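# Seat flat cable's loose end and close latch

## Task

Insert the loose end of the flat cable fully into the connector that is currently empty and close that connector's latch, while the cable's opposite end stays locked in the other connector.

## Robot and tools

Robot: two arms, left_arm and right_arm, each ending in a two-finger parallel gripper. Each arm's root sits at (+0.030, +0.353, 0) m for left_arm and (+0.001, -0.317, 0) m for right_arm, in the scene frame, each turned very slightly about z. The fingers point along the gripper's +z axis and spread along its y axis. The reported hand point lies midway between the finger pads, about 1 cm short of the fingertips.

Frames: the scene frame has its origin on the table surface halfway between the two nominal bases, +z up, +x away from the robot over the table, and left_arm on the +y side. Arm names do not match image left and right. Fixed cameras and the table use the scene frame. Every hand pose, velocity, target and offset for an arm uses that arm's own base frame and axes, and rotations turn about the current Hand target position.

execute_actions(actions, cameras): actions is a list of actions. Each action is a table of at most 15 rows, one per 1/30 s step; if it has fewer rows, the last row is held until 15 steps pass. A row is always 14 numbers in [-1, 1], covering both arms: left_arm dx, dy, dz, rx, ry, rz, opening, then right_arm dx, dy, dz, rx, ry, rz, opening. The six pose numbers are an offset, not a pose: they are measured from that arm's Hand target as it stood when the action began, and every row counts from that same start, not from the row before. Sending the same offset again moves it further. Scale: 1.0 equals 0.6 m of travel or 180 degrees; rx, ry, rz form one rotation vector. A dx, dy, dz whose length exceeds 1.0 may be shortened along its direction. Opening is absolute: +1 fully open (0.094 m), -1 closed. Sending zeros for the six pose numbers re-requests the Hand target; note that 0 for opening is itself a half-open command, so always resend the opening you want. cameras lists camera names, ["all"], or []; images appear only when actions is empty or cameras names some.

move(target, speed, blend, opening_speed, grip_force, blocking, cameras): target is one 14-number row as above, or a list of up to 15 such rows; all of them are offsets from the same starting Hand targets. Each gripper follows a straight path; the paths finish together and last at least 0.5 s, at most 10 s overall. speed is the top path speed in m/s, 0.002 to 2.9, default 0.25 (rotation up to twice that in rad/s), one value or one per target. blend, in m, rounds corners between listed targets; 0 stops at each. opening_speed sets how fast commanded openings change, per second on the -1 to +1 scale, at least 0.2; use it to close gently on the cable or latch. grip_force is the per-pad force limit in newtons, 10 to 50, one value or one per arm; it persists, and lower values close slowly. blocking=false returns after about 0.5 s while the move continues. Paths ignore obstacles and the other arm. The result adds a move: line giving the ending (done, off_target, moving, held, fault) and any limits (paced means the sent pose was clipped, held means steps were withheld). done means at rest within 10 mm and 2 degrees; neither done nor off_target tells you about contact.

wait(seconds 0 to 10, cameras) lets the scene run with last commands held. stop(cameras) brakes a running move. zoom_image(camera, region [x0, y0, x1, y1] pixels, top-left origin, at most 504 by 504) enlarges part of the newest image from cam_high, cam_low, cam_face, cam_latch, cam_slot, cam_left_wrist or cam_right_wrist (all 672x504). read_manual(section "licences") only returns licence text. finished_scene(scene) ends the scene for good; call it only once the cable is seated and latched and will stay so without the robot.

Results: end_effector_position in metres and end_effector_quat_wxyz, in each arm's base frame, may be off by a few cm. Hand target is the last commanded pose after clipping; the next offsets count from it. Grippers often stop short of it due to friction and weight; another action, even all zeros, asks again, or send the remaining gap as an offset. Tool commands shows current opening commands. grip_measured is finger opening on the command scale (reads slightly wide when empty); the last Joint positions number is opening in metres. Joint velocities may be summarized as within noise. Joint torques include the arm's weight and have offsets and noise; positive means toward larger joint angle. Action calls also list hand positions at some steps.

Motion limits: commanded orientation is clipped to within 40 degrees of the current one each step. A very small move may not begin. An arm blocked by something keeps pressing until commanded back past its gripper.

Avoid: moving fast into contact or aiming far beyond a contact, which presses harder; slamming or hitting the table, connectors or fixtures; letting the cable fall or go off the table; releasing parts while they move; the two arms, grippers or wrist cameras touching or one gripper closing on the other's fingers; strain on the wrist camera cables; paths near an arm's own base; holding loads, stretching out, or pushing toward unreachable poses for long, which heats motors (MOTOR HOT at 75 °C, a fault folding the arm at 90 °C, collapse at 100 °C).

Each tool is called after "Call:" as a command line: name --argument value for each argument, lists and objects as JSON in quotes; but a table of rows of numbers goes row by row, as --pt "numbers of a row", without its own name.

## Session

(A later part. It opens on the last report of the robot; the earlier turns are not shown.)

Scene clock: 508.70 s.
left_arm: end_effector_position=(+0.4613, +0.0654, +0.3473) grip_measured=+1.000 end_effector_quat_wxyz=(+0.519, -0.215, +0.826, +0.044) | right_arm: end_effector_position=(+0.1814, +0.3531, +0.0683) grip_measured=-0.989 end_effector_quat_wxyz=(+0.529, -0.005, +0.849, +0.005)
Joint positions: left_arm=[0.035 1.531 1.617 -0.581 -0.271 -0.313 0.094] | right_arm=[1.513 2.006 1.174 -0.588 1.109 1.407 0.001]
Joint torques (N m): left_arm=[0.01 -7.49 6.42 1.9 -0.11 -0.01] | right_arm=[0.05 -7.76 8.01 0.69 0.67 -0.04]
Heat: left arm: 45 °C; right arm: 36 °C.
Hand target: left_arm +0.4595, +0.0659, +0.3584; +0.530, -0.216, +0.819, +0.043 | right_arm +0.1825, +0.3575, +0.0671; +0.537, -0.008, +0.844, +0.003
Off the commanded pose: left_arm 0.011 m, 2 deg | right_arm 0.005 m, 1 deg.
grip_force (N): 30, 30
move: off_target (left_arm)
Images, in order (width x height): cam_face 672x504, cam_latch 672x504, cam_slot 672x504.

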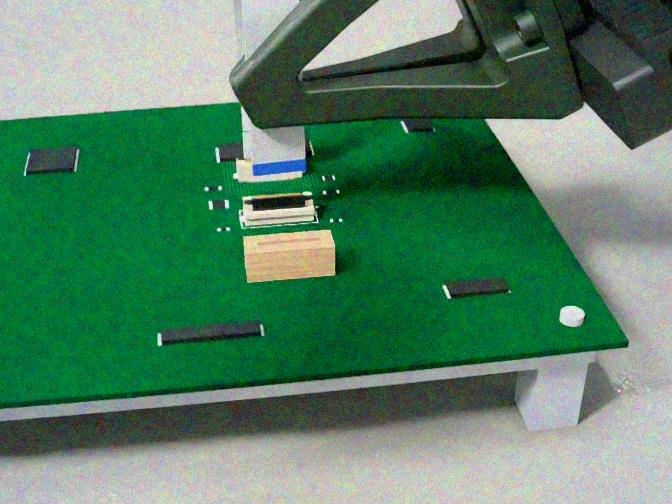

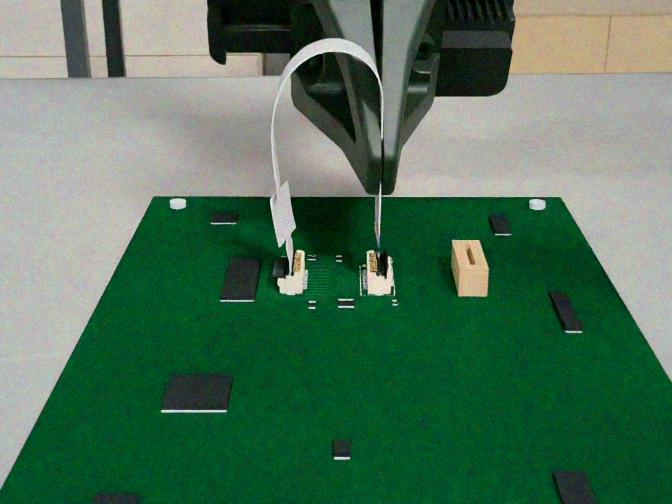

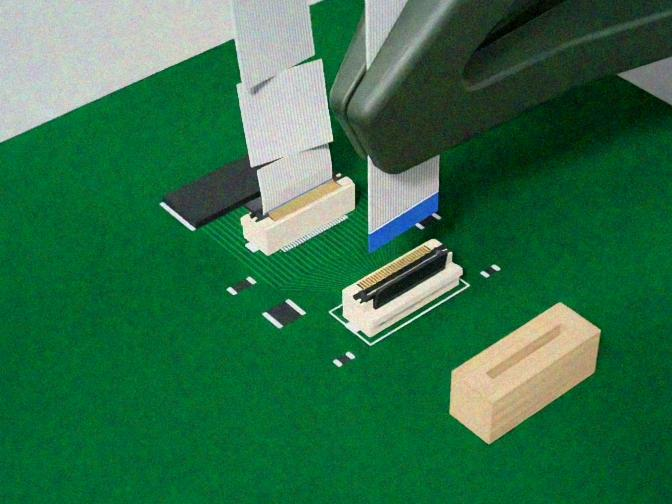

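Call:
move --target '[0,0,0,0,0,0,1, 0.003,0.0,-0.006,0,0,0,-1]' --speed 0.05 --cameras '["cam_latch","cam_face","cam_slot"]'

Call:
zoom_image --camera "cam_latch" --region '[350, 190, 450, 290]'

Call:
zoom_image --camera "cam_slot" --region '[330, 190, 480, 330]'

Call:
zoom_image --camera "cam_face" --region '[220, 130, 340, 250]'

Scene clock: 520.87 s.
left_arm: end_effector_position=(+0.4613, +0.0654, +0.3473) grip_measured=+1.000 end_effector_quat_wxyz=(+0.519, -0.215, +0.826, +0.044) | right_arm: end_effector_position=(+0.1815, +0.3562, +0.0661) grip_measured=-0.989 end_effector_quat_wxyz=(+0.529, -0.006, +0.848, +0.009)
Joint positions: left_arm=[0.035 1.531 1.617 -0.581 -0.271 -0.313 0.094] | right_arm=[1.513 2.014 1.174 -0.564 1.109 1.396 0.001]
Joint torques (N m): left_arm=[-0.01 -7.49 6.43 1.9 -0.11 -0.02] | right_arm=[-0.24 -8.09 7.17 0.74 0.68 -0.05]
Heat: left arm: 45 °C; right arm: 36 °C.
Hand target: left_arm +0.4595, +0.0659, +0.3584; +0.530, -0.216, +0.819, +0.043 | right_arm +0.1843, +0.3574, +0.0635; +0.537, -0.008, +0.844, +0.003
Off the commanded pose: left_arm 0.011 m, 2 deg | right_arm 0.004 m, 1 deg.
grip_force (N): 30, 30
move: off_target (left_arm)
Images, in order (width x height): cam_face 672x504, cam_latch 672x504, cam_slot 672x504.

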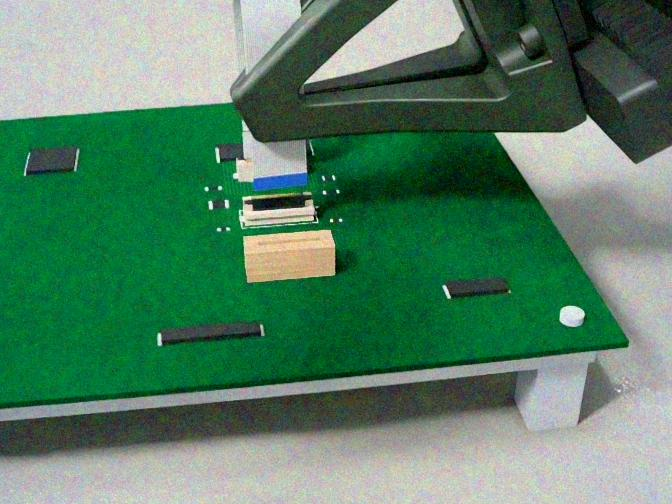

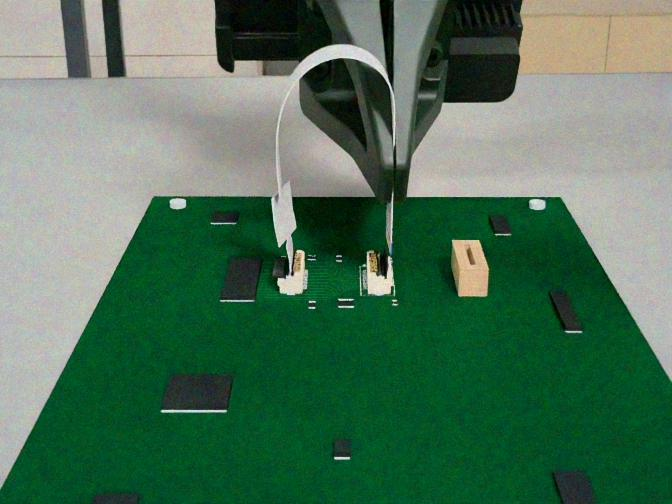

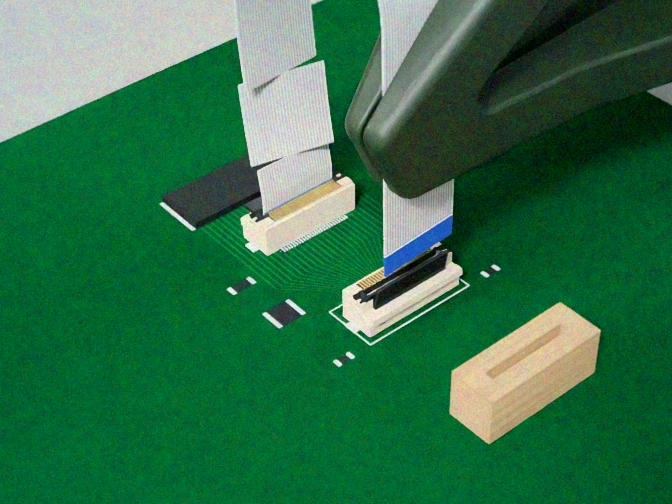

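Scaled by 5.040 from the camera's 672x504 image, which has a finer 960x720 frame.

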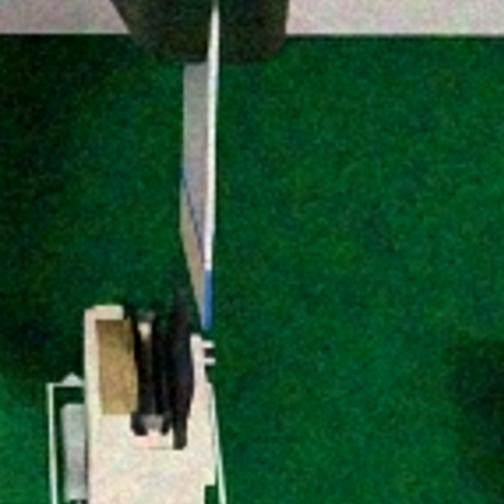

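Scaled by 3.360 from the camera's 672x504 image, which has a finer 960x720 frame.

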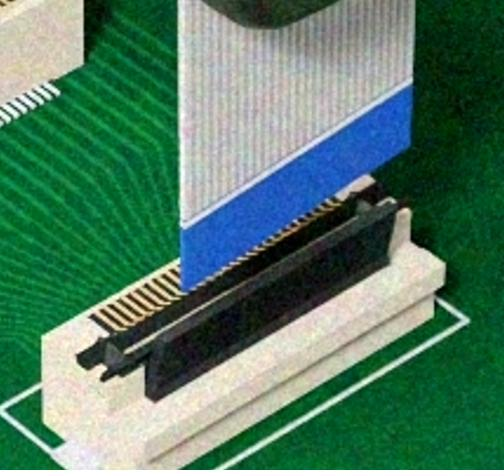

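Scaled by 4.200 from the camera's 672x504 image, which has a finer 960x720 frame.

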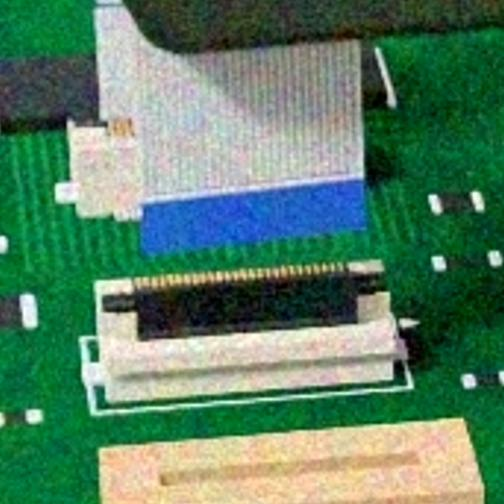

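Call:
move --target '[0,0,0,0,0,0,1, 0.002,-0.004,0.0,0,0,0,-1]' --speed 0.05 --cameras '["cam_latch","cam_face","cam_slot"]'

Call:
zoom_image --camera "cam_latch" --region '[350, 190, 450, 290]'

Call:
zoom_image --camera "cam_slot" --region '[330, 190, 480, 330]'

Call:
zoom_image --camera "cam_face" --region '[220, 130, 340, 250]'

Scene clock: 543.37 s.
left_arm: end_effector_position=(+0.4613, +0.0654, +0.3473) grip_measured=+1.000 end_effector_quat_wxyz=(+0.519, -0.215, +0.826, +0.044) | right_arm: end_effector_position=(+0.1816, +0.3580, +0.0664) grip_measured=-0.989 end_effector_quat_wxyz=(+0.530, -0.006, +0.848, +0.012)
Joint positions: left_arm=[0.035 1.531 1.617 -0.581 -0.271 -0.313 0.094] | right_arm=[1.513 2.014 1.174 -0.552 1.109 1.388 0.001]
Joint torques (N m): left_arm=[-0.01 -7.49 6.43 1.9 -0.11 -0.02] | right_arm=[-0.59 -8.77 5.97 0.74 0.65 -0.02]
Heat: left arm: 45 °C; right arm: 37 °C.
Hand target: left_arm +0.4595, +0.0659, +0.3584; +0.530, -0.216, +0.819, +0.043 | right_arm +0.1855, +0.3551, +0.0635; +0.537, -0.007, +0.844, +0.003
Off the commanded pose: left_arm 0.011 m, 2 deg | right_arm 0.006 m, 1 deg.
grip_force (N): 30, 30
move: off_target (left_arm)
Images, in order (width x height): cam_face 672x504, cam_latch 672x504, cam_slot 672x504.

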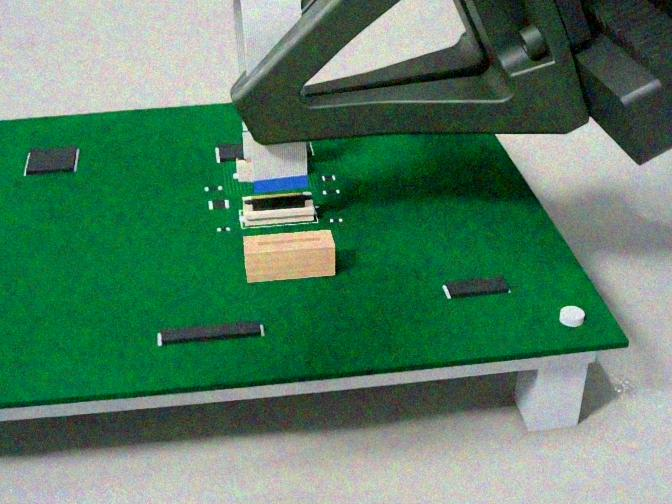

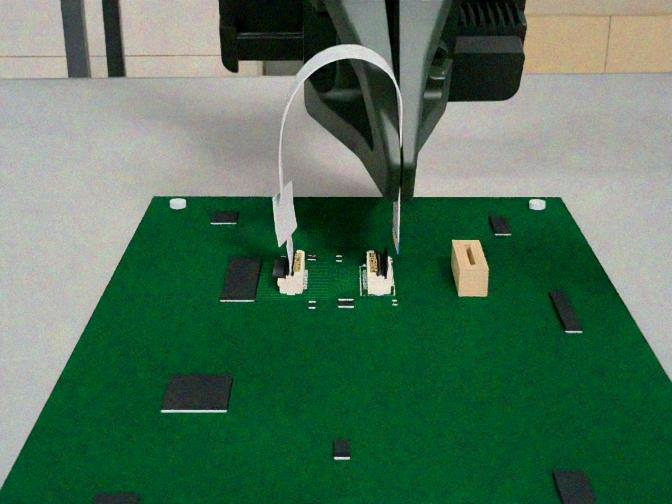

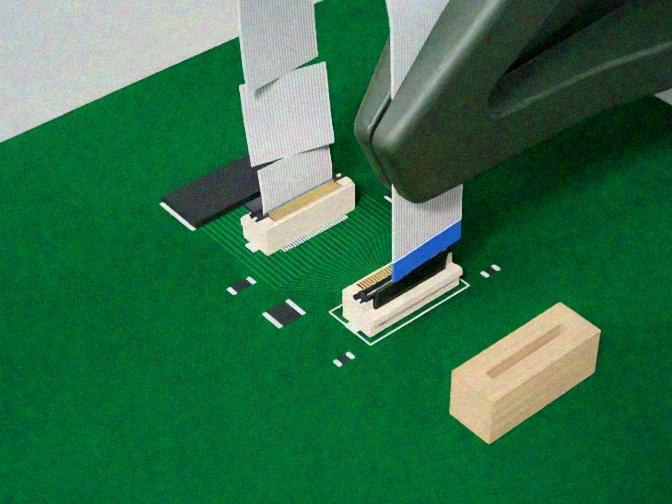

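Scaled by 5.040 from the camera's 672x504 image, which has a finer 960x720 frame.

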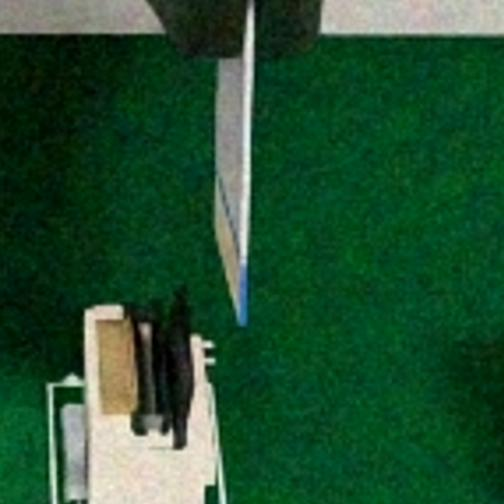

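Scaled by 3.360 from the camera's 672x504 image, which has a finer 960x720 frame.

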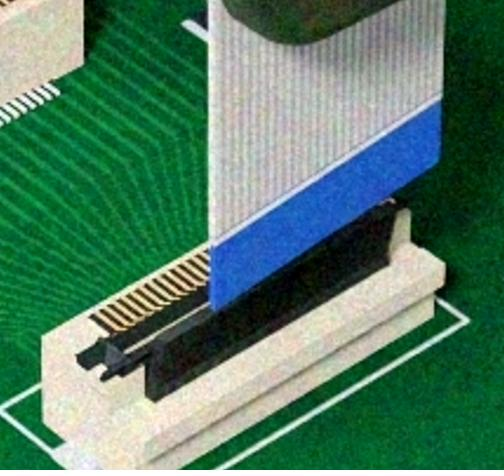

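Scaled by 4.200 from the camera's 672x504 image, which has a finer 960x720 frame.

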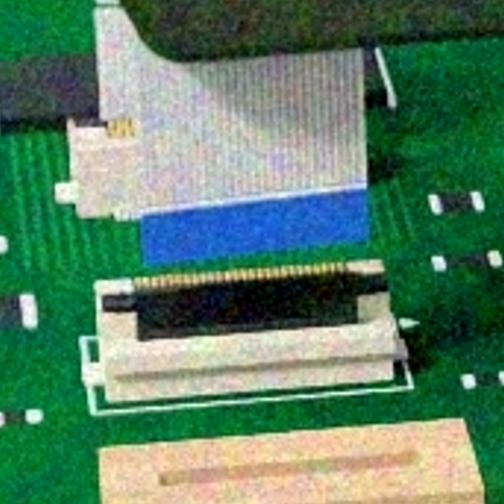

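Call:
move --target '[0,0,0,0,0,0,1, 0.001,-0.008,0.0,-0.0095,0,0,-1]' --speed 0.05 --cameras '["cam_latch","cam_face","cam_slot"]'

Call:
zoom_image --camera "cam_latch" --region '[350, 190, 450, 290]'

Call:
zoom_image --camera "cam_slot" --region '[330, 190, 480, 330]'

Call:
zoom_image --camera "cam_face" --region '[220, 130, 340, 250]'

Scene clock: 572.83 s.
left_arm: end_effector_position=(+0.4613, +0.0654, +0.3473) grip_measured=+1.000 end_effector_quat_wxyz=(+0.519, -0.215, +0.826, +0.044) | right_arm: end_effector_position=(+0.1816, +0.3581, +0.0665) grip_measured=-0.989 end_effector_quat_wxyz=(+0.530, -0.009, +0.848, +0.011)
Joint positions: left_arm=[0.035 1.531 1.617 -0.581 -0.271 -0.313 0.094] | right_arm=[1.513 2.014 1.174 -0.551 1.109 1.38 0.001]
Joint torques (N m): left_arm=[-0.01 -7.49 6.43 1.91 -0.11 -0.02] | right_arm=[-0.84 -9.14 5.48 0.48 0.67 -0.02]
Heat: left arm: 45 °C; right arm: 38 °C.
Hand target: left_arm +0.4595, +0.0659, +0.3584; +0.530, -0.216, +0.819, +0.043 | right_arm +0.1861, +0.3503, +0.0635; +0.537, -0.015, +0.844, -0.010
Off the commanded pose: left_arm 0.011 m, 2 deg | right_arm 0.010 m, 3 deg.
grip_force (N): 30, 30
move: off_target (left_arm, right_arm)
Images, in order (width x height): cam_face 672x504, cam_latch 672x504, cam_slot 672x504.

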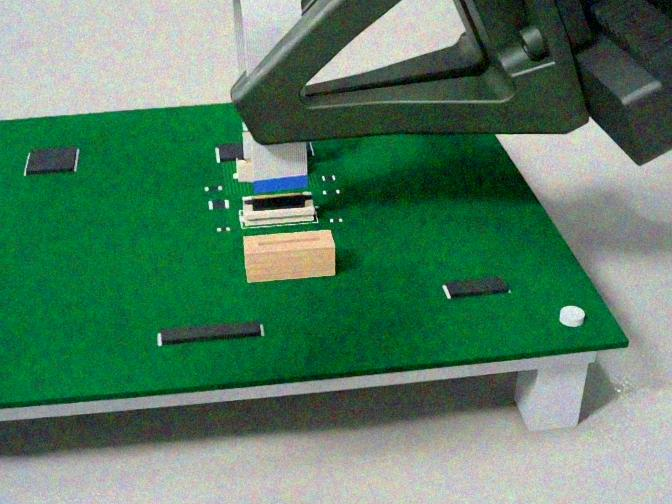

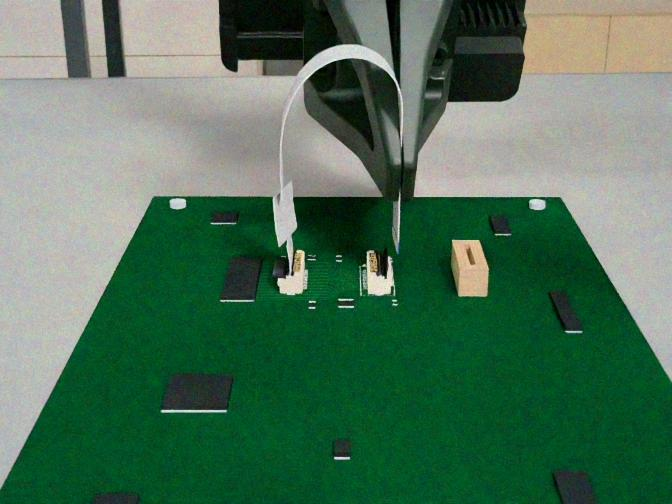

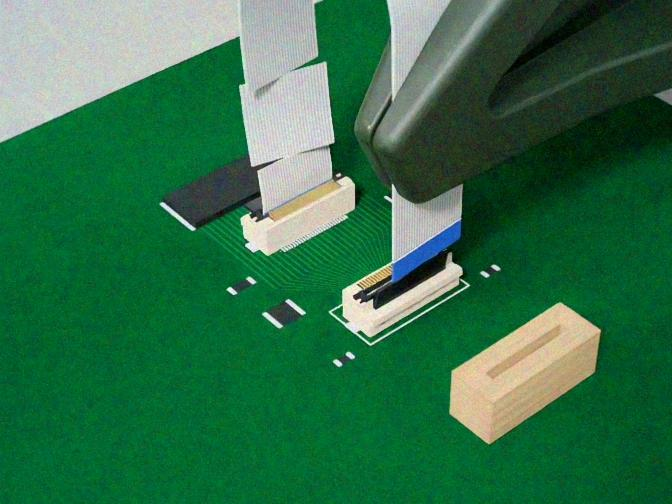

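Scaled by 5.040 from the camera's 672x504 image, which has a finer 960x720 frame.

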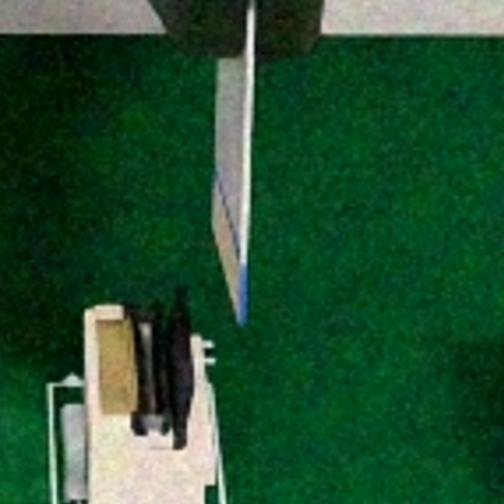

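Scaled by 3.360 from the camera's 672x504 image, which has a finer 960x720 frame.

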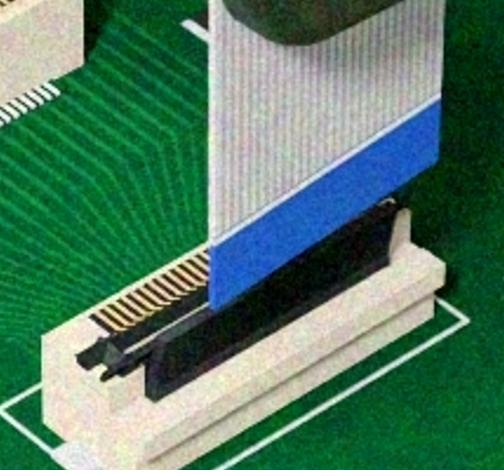

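Scaled by 4.200 from the camera's 672x504 image, which has a finer 960x720 frame.

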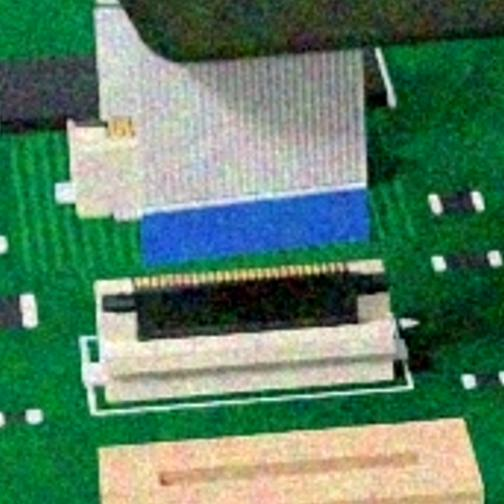

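Call:
move --target '[0,0,0,0,0,0,1, 0.001,-0.005,0.0,-0.006,0,0,-1]' --speed 0.05 --cameras '["cam_latch","cam_face","cam_slot"]'

Call:
zoom_image --camera "cam_latch" --region '[350, 190, 450, 290]'

Call:
zoom_image --camera "cam_slot" --region '[330, 190, 480, 330]'

Scene clock: 579.50 s.
left_arm: end_effector_position=(+0.4613, +0.0654, +0.3473) grip_measured=+1.000 end_effector_quat_wxyz=(+0.519, -0.215, +0.826, +0.044) | right_arm: end_effector_position=(+0.1827, +0.3563, +0.0662) grip_measured=-0.989 end_effector_quat_wxyz=(+0.530, -0.012, +0.848, +0.005)
Joint positions: left_arm=[0.035 1.531 1.617 -0.581 -0.271 -0.313 0.094] | right_arm=[1.509 2.014 1.174 -0.559 1.109 1.374 0.001]
Joint torques (N m): left_arm=[-0.01 -7.47 6.45 1.9 -0.11 -0.02] | right_arm=[-0.73 -9.28 5.3 0.45 0.68 -0.07]
Heat: left arm: 45 °C; right arm: 38 °C.
Hand target: left_arm +0.4595, +0.0659, +0.3584; +0.530, -0.216, +0.819, +0.043 | right_arm +0.1867, +0.3472, +0.0635; +0.537, -0.021, +0.843, -0.018
Off the commanded pose: left_arm 0.011 m, 2 deg | right_arm 0.010 m, 3 deg.
grip_force (N): 30, 30
move: off_target (left_arm, right_arm)
Images, in order (width x height): cam_face 672x504, cam_latch 672x504, cam_slot 672x504.

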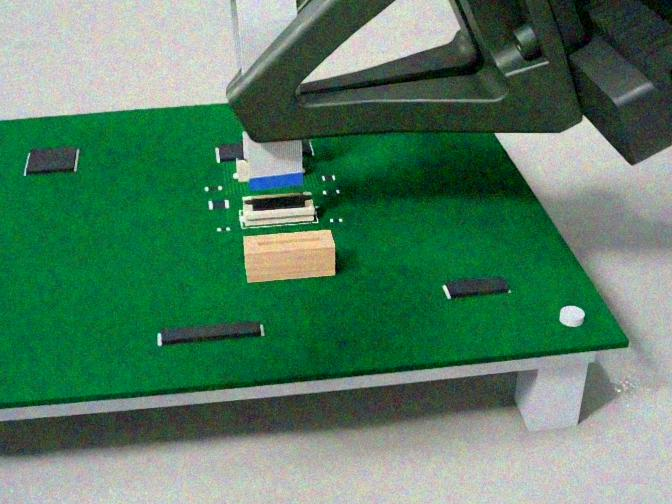

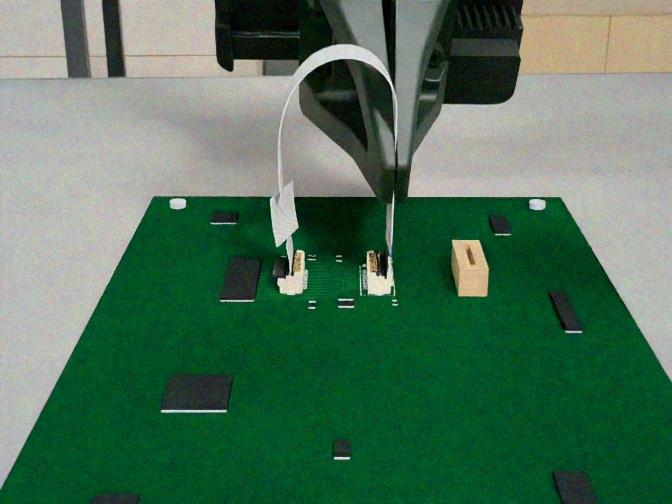

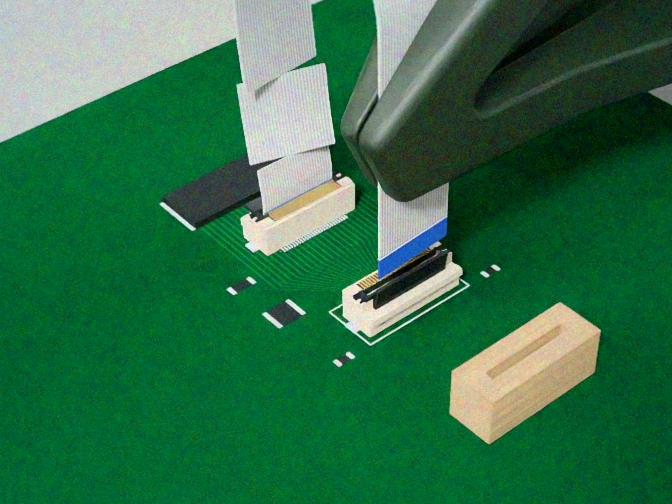

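Scaled by 5.040 from the camera's 672x504 image, which has a finer 960x720 frame.

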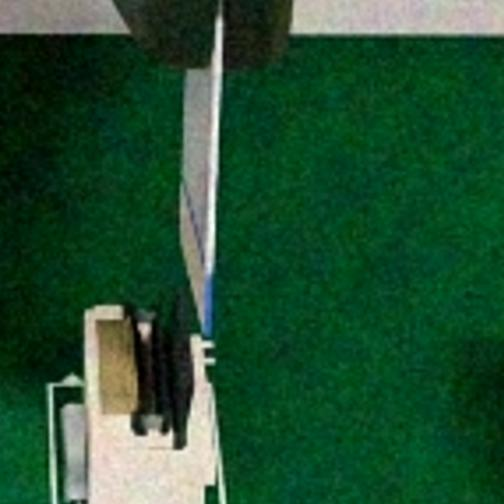

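Scaled by 3.360 from the camera's 672x504 image, which has a finer 960x720 frame.

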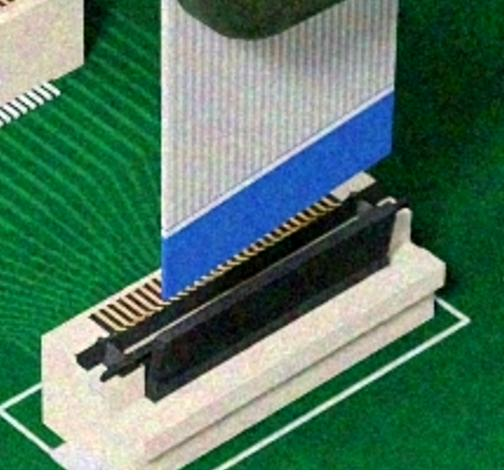

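Call:
move --target '[0,0,0,0,0,0,1, -0.0005,-0.005,0.0,-0.006,0,0,-1]' --speed 0.05 --cameras '["cam_latch","cam_face","cam_slot"]'

Call:
zoom_image --camera "cam_latch" --region '[350, 190, 450, 290]'

Call:
zoom_image --camera "cam_slot" --region '[330, 190, 480, 330]'

Call:
zoom_image --camera "cam_face" --region '[220, 130, 340, 250]'

Scene clock: 589.47 s.
left_arm: end_effector_position=(+0.4613, +0.0654, +0.3473) grip_measured=+1.000 end_effector_quat_wxyz=(+0.519, -0.215, +0.826, +0.044) | right_arm: end_effector_position=(+0.1825, +0.3535, +0.0658) grip_measured=-0.989 end_effector_quat_wxyz=(+0.529, -0.018, +0.848, -0.004)
Joint positions: left_arm=[0.035 1.531 1.617 -0.581 -0.271 -0.313 0.094] | right_arm=[1.509 2.014 1.174 -0.579 1.109 1.373 0.001]
Joint torques (N m): left_arm=[0.01 -7.5 6.45 1.9 -0.11 -0.02] | right_arm=[-0.65 -9.32 5.39 0.4 0.72 -0.04]
Heat: left arm: 45 °C; right arm: 38 °C.
Hand target: left_arm +0.4595, +0.0659, +0.3584; +0.530, -0.216, +0.819, +0.043 | right_arm +0.1864, +0.3442, +0.0635; +0.536, -0.025, +0.843, -0.026
Off the commanded pose: left_arm 0.011 m, 2 deg | right_arm 0.010 m, 3 deg.
grip_force (N): 30, 30
move: off_target (left_arm, right_arm)
Images, in order (width x height): cam_face 672x504, cam_latch 672x504, cam_slot 672x504.

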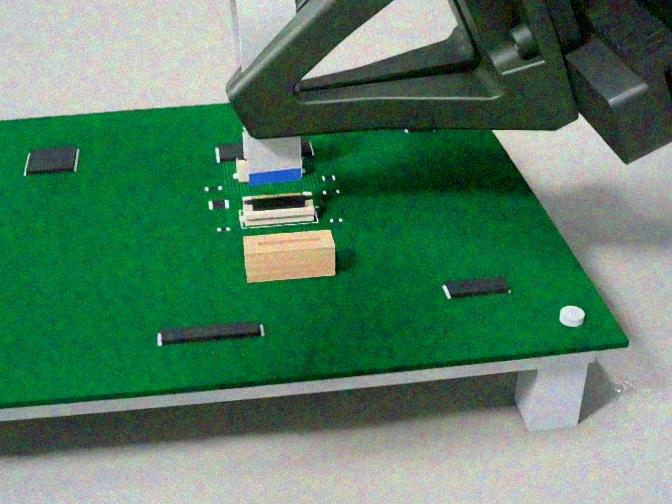

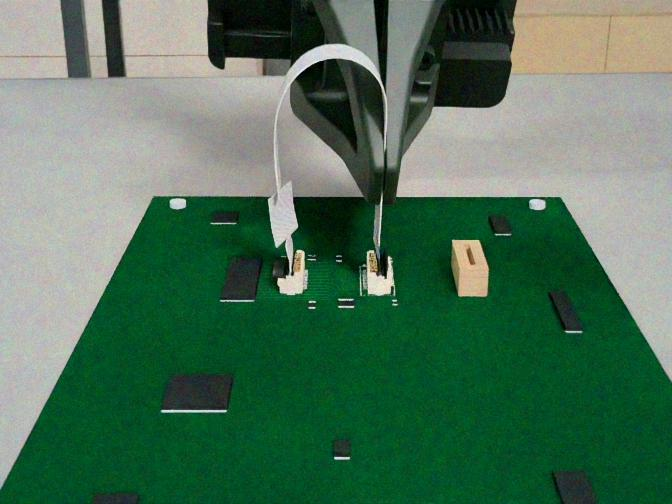

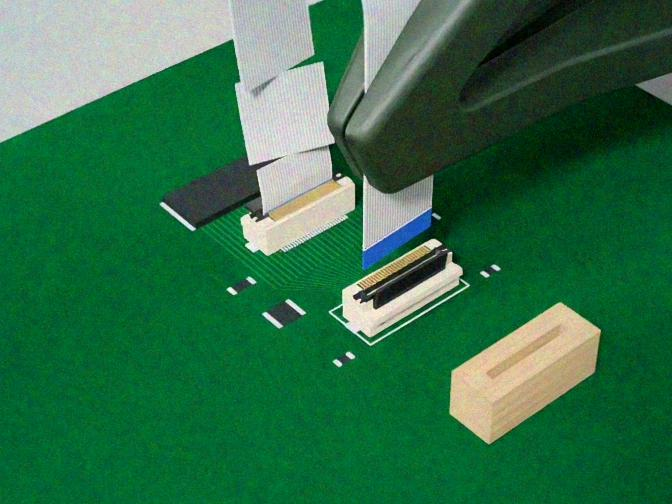

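Scaled by 5.040 from the camera's 672x504 image, which has a finer 960x720 frame.

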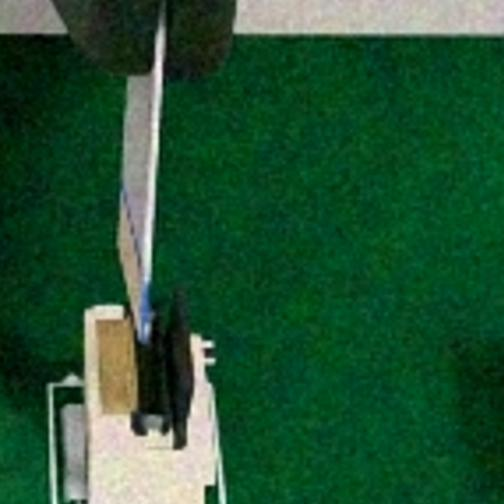

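Scaled by 3.360 from the camera's 672x504 image, which has a finer 960x720 frame.

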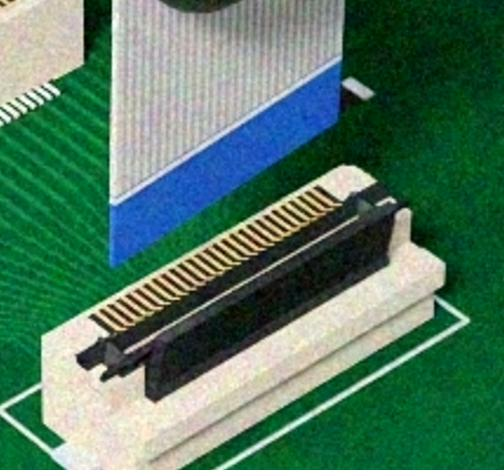

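Scaled by 4.200 from the camera's 672x504 image, which has a finer 960x720 frame.

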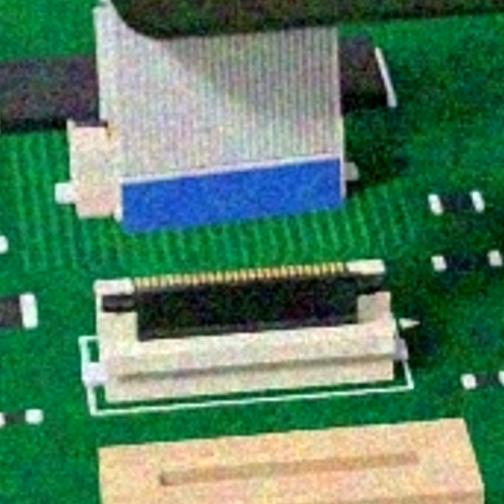

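Call:
move --target '[0,0,0,0,0,0,1, -0.008,0.0,0.0,0,0,0.003,-1]' --speed 0.05 --cameras '["cam_latch","cam_face","cam_slot"]'

Call:
zoom_image --camera "cam_latch" --region '[350, 190, 450, 290]'

Call:
zoom_image --camera "cam_slot" --region '[330, 190, 480, 330]'

Call:
zoom_image --camera "cam_face" --region '[220, 130, 340, 250]'

Scene clock: 612.27 s.
left_arm: end_effector_position=(+0.4613, +0.0654, +0.3473) grip_measured=+1.000 end_effector_quat_wxyz=(+0.519, -0.215, +0.826, +0.044) | right_arm: end_effector_position=(+0.1824, +0.3526, +0.0657) grip_measured=-0.989 end_effector_quat_wxyz=(+0.529, -0.019, +0.849, -0.006)
Joint positions: left_arm=[0.035 1.531 1.617 -0.581 -0.271 -0.313 0.094] | right_arm=[1.509 2.014 1.174 -0.584 1.109 1.373 0.001]
Joint torques (N m): left_arm=[-0.01 -7.46 6.43 1.91 -0.11 -0.02] | right_arm=[0.35 -9.51 4.49 0.38 0.71 0.05]
Heat: left arm: 45 °C; right arm: 38 °C.
Hand target: left_arm +0.4595, +0.0659, +0.3584; +0.530, -0.216, +0.819, +0.043 | right_arm +0.1816, +0.3442, +0.0635; +0.536, -0.029, +0.843, -0.023
Off the commanded pose: left_arm 0.011 m, 2 deg | right_arm 0.009 m, 3 deg.
grip_force (N): 30, 30
move: off_target (left_arm, right_arm)
Images, in order (width x height): cam_face 672x504, cam_latch 672x504, cam_slot 672x504.

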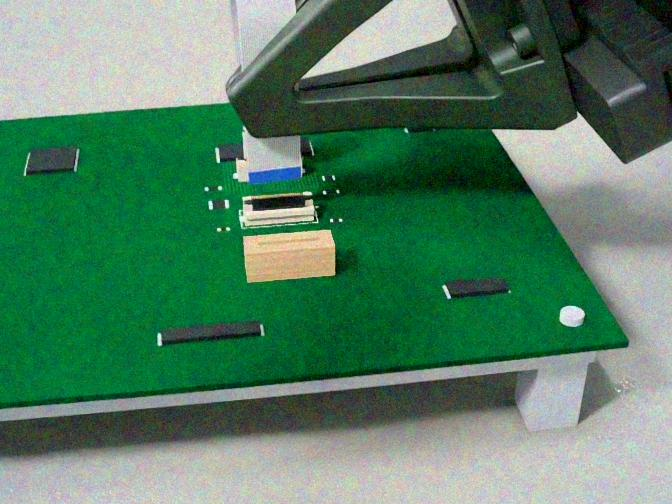

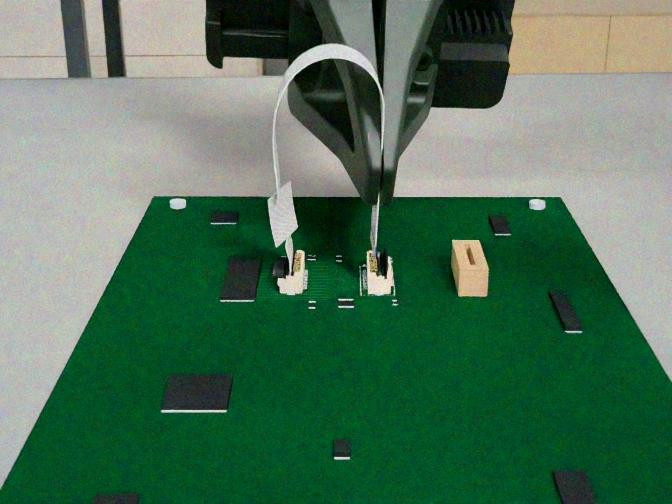

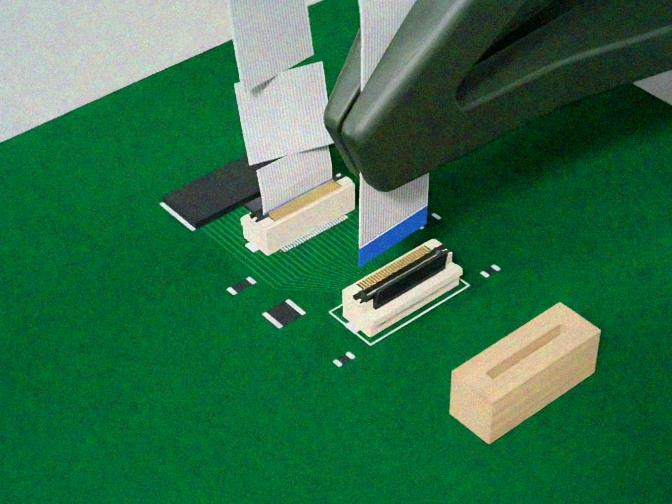

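Scaled by 5.040 from the camera's 672x504 image, which has a finer 960x720 frame.

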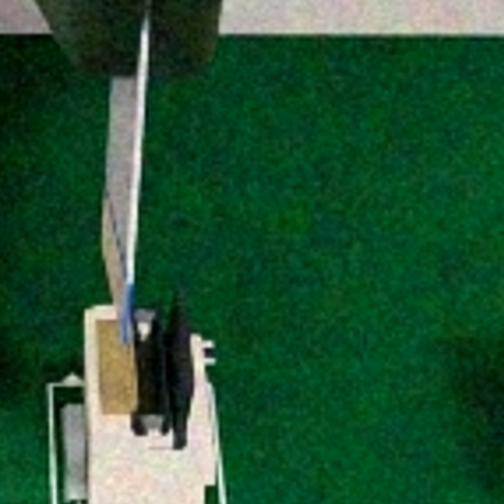

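Scaled by 3.360 from the camera's 672x504 image, which has a finer 960x720 frame.

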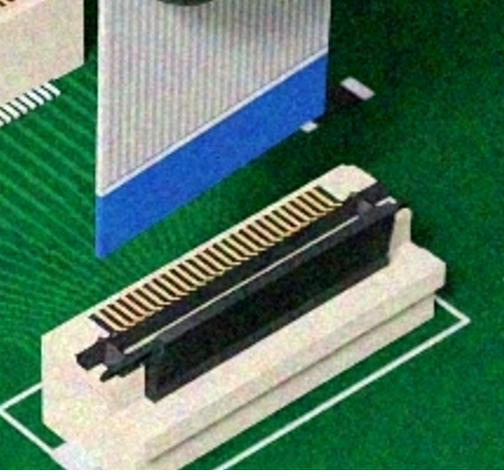

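Scaled by 4.200 from the camera's 672x504 image, which has a finer 960x720 frame.

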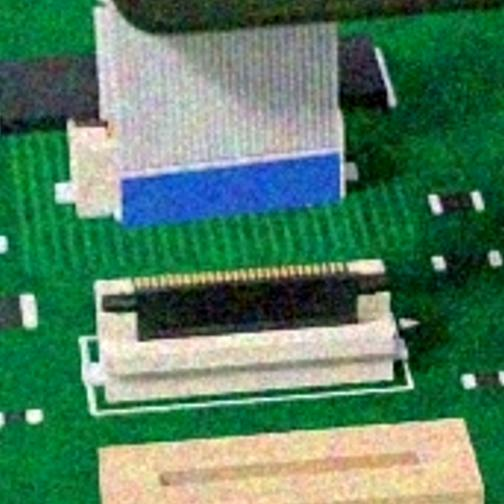

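Call:
execute_actions --actions '[]' --cameras '["cam_face","cam_latch","cam_slot"]'

Call:
zoom_image --camera "cam_latch" --region '[350, 190, 450, 290]'

Call:
zoom_image --camera "cam_slot" --region '[330, 190, 480, 330]'

Scene clock: 664.43 s.
left_arm: end_effector_position=(+0.4613, +0.0654, +0.3473) grip_measured=+1.000 end_effector_quat_wxyz=(+0.519, -0.215, +0.826, +0.044) | right_arm: end_effector_position=(+0.1824, +0.3525, +0.0656) grip_measured=-0.989 end_effector_quat_wxyz=(+0.529, -0.019, +0.849, -0.006)
Joint positions: left_arm=[0.035 1.531 1.617 -0.581 -0.271 -0.313 0.094] | right_arm=[1.509 2.014 1.174 -0.585 1.109 1.373 0.001]
Joint velocities: within noise
Joint torques (N m): left_arm=[-0.01 -7.49 6.43 1.9 -0.11 -0.02] | right_arm=[0.42 -9.61 4.67 0.39 0.72 0]
Heat: left arm: 45 °C; right arm: 38 °C.
Hand target: left_arm +0.4595, +0.0659, +0.3584; +0.530, -0.216, +0.819, +0.043 | right_arm +0.1816, +0.3442, +0.0635; +0.536, -0.029, +0.843, -0.023
Tool commands: left_gripper/opening=+1.0 right_gripper/opening=-1.0
Off the commanded pose: left_arm 0.011 m, 2 deg | right_arm 0.009 m, 2 deg.
grip_force (N): 30, 30
Images, in order (width x height): cam_face 672x504, cam_latch 672x504, cam_slot 672x504.

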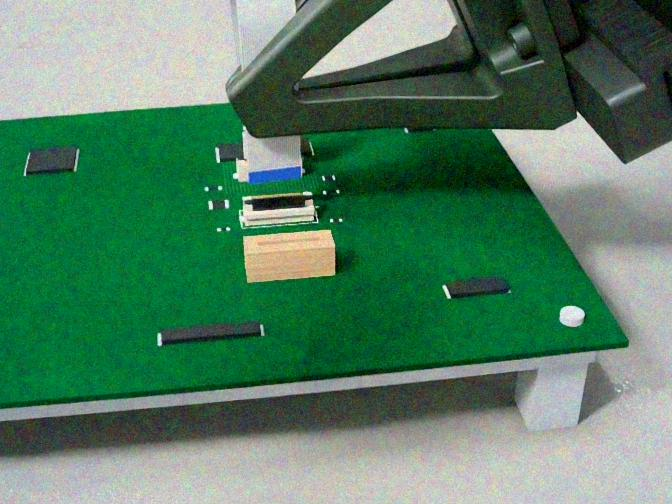

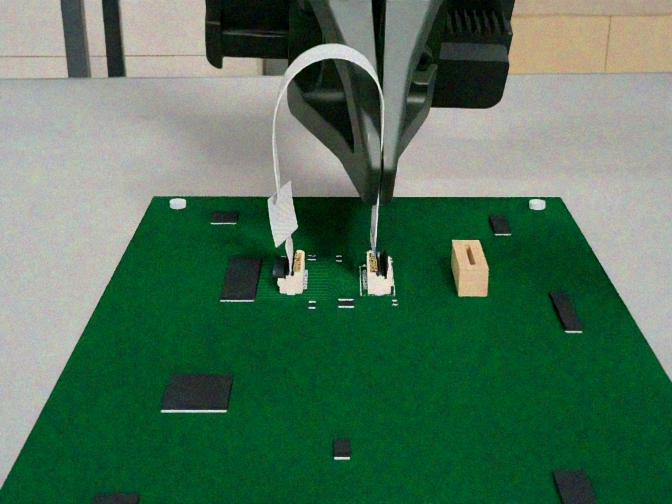

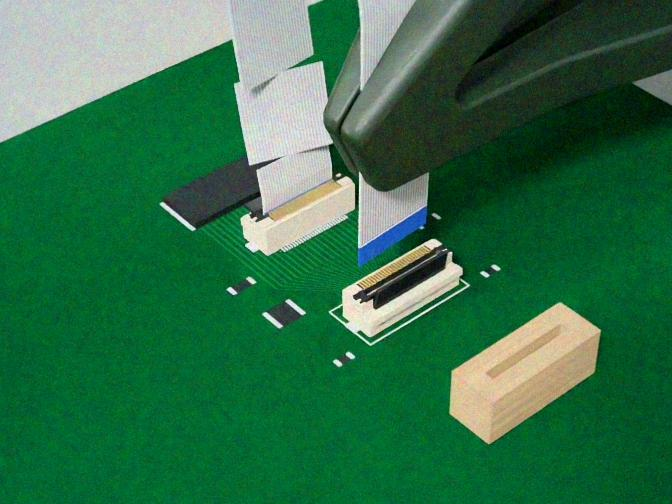

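Scaled by 5.040 from the camera's 672x504 image, which has a finer 960x720 frame.

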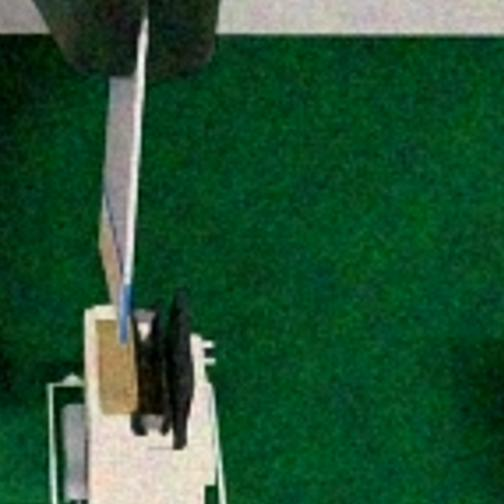

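Scaled by 3.360 from the camera's 672x504 image, which has a finer 960x720 frame.

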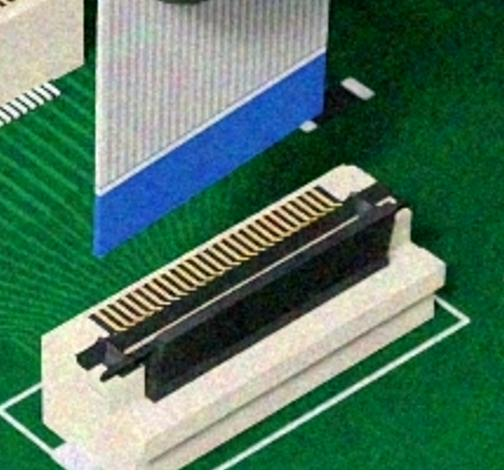

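Call:
move --target '[0,0,0,0,0,0,1,-0.0015,0.004,0,0.0048,0,0,-1]' --speed 0.05 --cameras '["cam_latch","cam_face","cam_slot"]'

Call:
zoom_image --camera "cam_latch" --region '[350, 190, 450, 290]'

Scene clock: 679.77 s.
left_arm: end_effector_position=(+0.4613, +0.0654, +0.3473) grip_measured=+1.000 end_effector_quat_wxyz=(+0.519, -0.215, +0.826, +0.044) | right_arm: end_effector_position=(+0.1812, +0.3532, +0.0656) grip_measured=-0.989 end_effector_quat_wxyz=(+0.529, -0.019, +0.849, -0.004)
Joint positions: left_arm=[0.035 1.531 1.617 -0.581 -0.271 -0.313 0.094] | right_arm=[1.513 2.014 1.174 -0.585 1.109 1.378 0.001]
Joint torques (N m): left_arm=[-0.02 -7.47 6.45 1.9 -0.11 -0.02] | right_arm=[0.43 -9.35 4.82 0.5 0.71 0.1]
Heat: left arm: 45 °C; right arm: 38 °C.
Hand target: left_arm +0.4595, +0.0659, +0.3584; +0.530, -0.216, +0.819, +0.043 | right_arm +0.1807, +0.3466, +0.0635; +0.537, -0.025, +0.843, -0.017
Off the commanded pose: left_arm 0.011 m, 2 deg | right_arm 0.007 m, 2 deg.
grip_force (N): 30, 30
move: off_target (left_arm)
Images, in order (width x height): cam_face 672x504, cam_latch 672x504, cam_slot 672x504.

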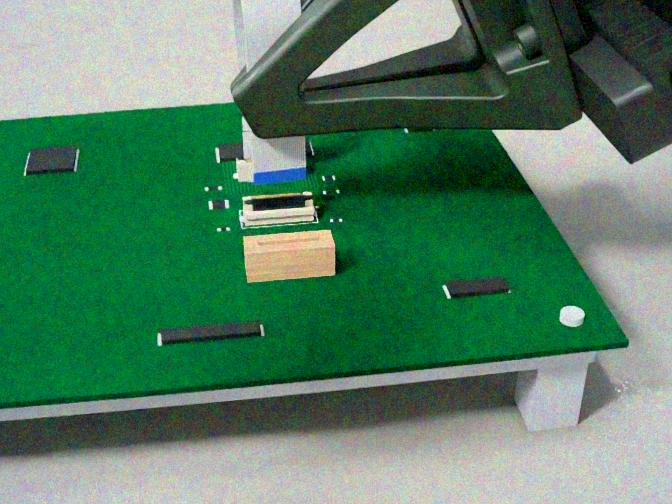

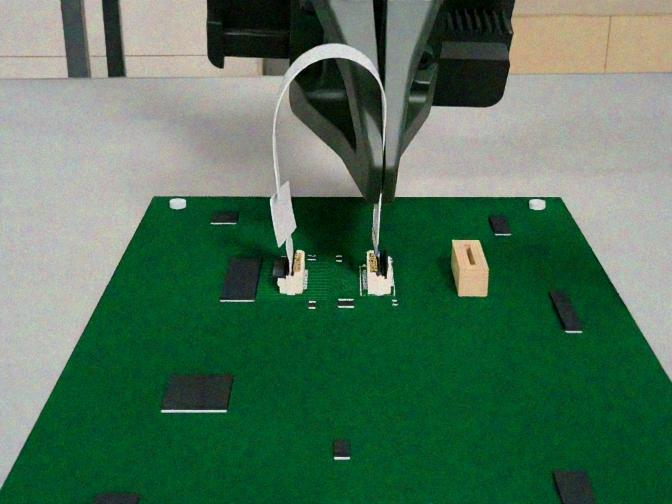

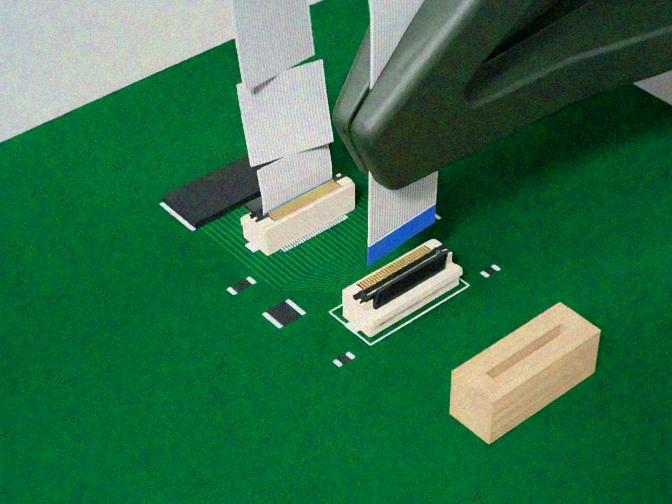

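Scaled by 5.040 from the camera's 672x504 image, which has a finer 960x720 frame.

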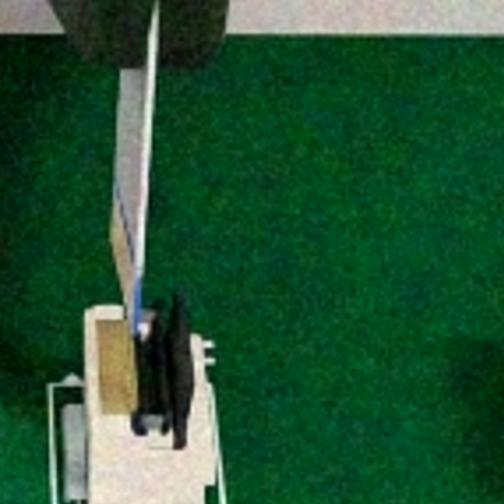

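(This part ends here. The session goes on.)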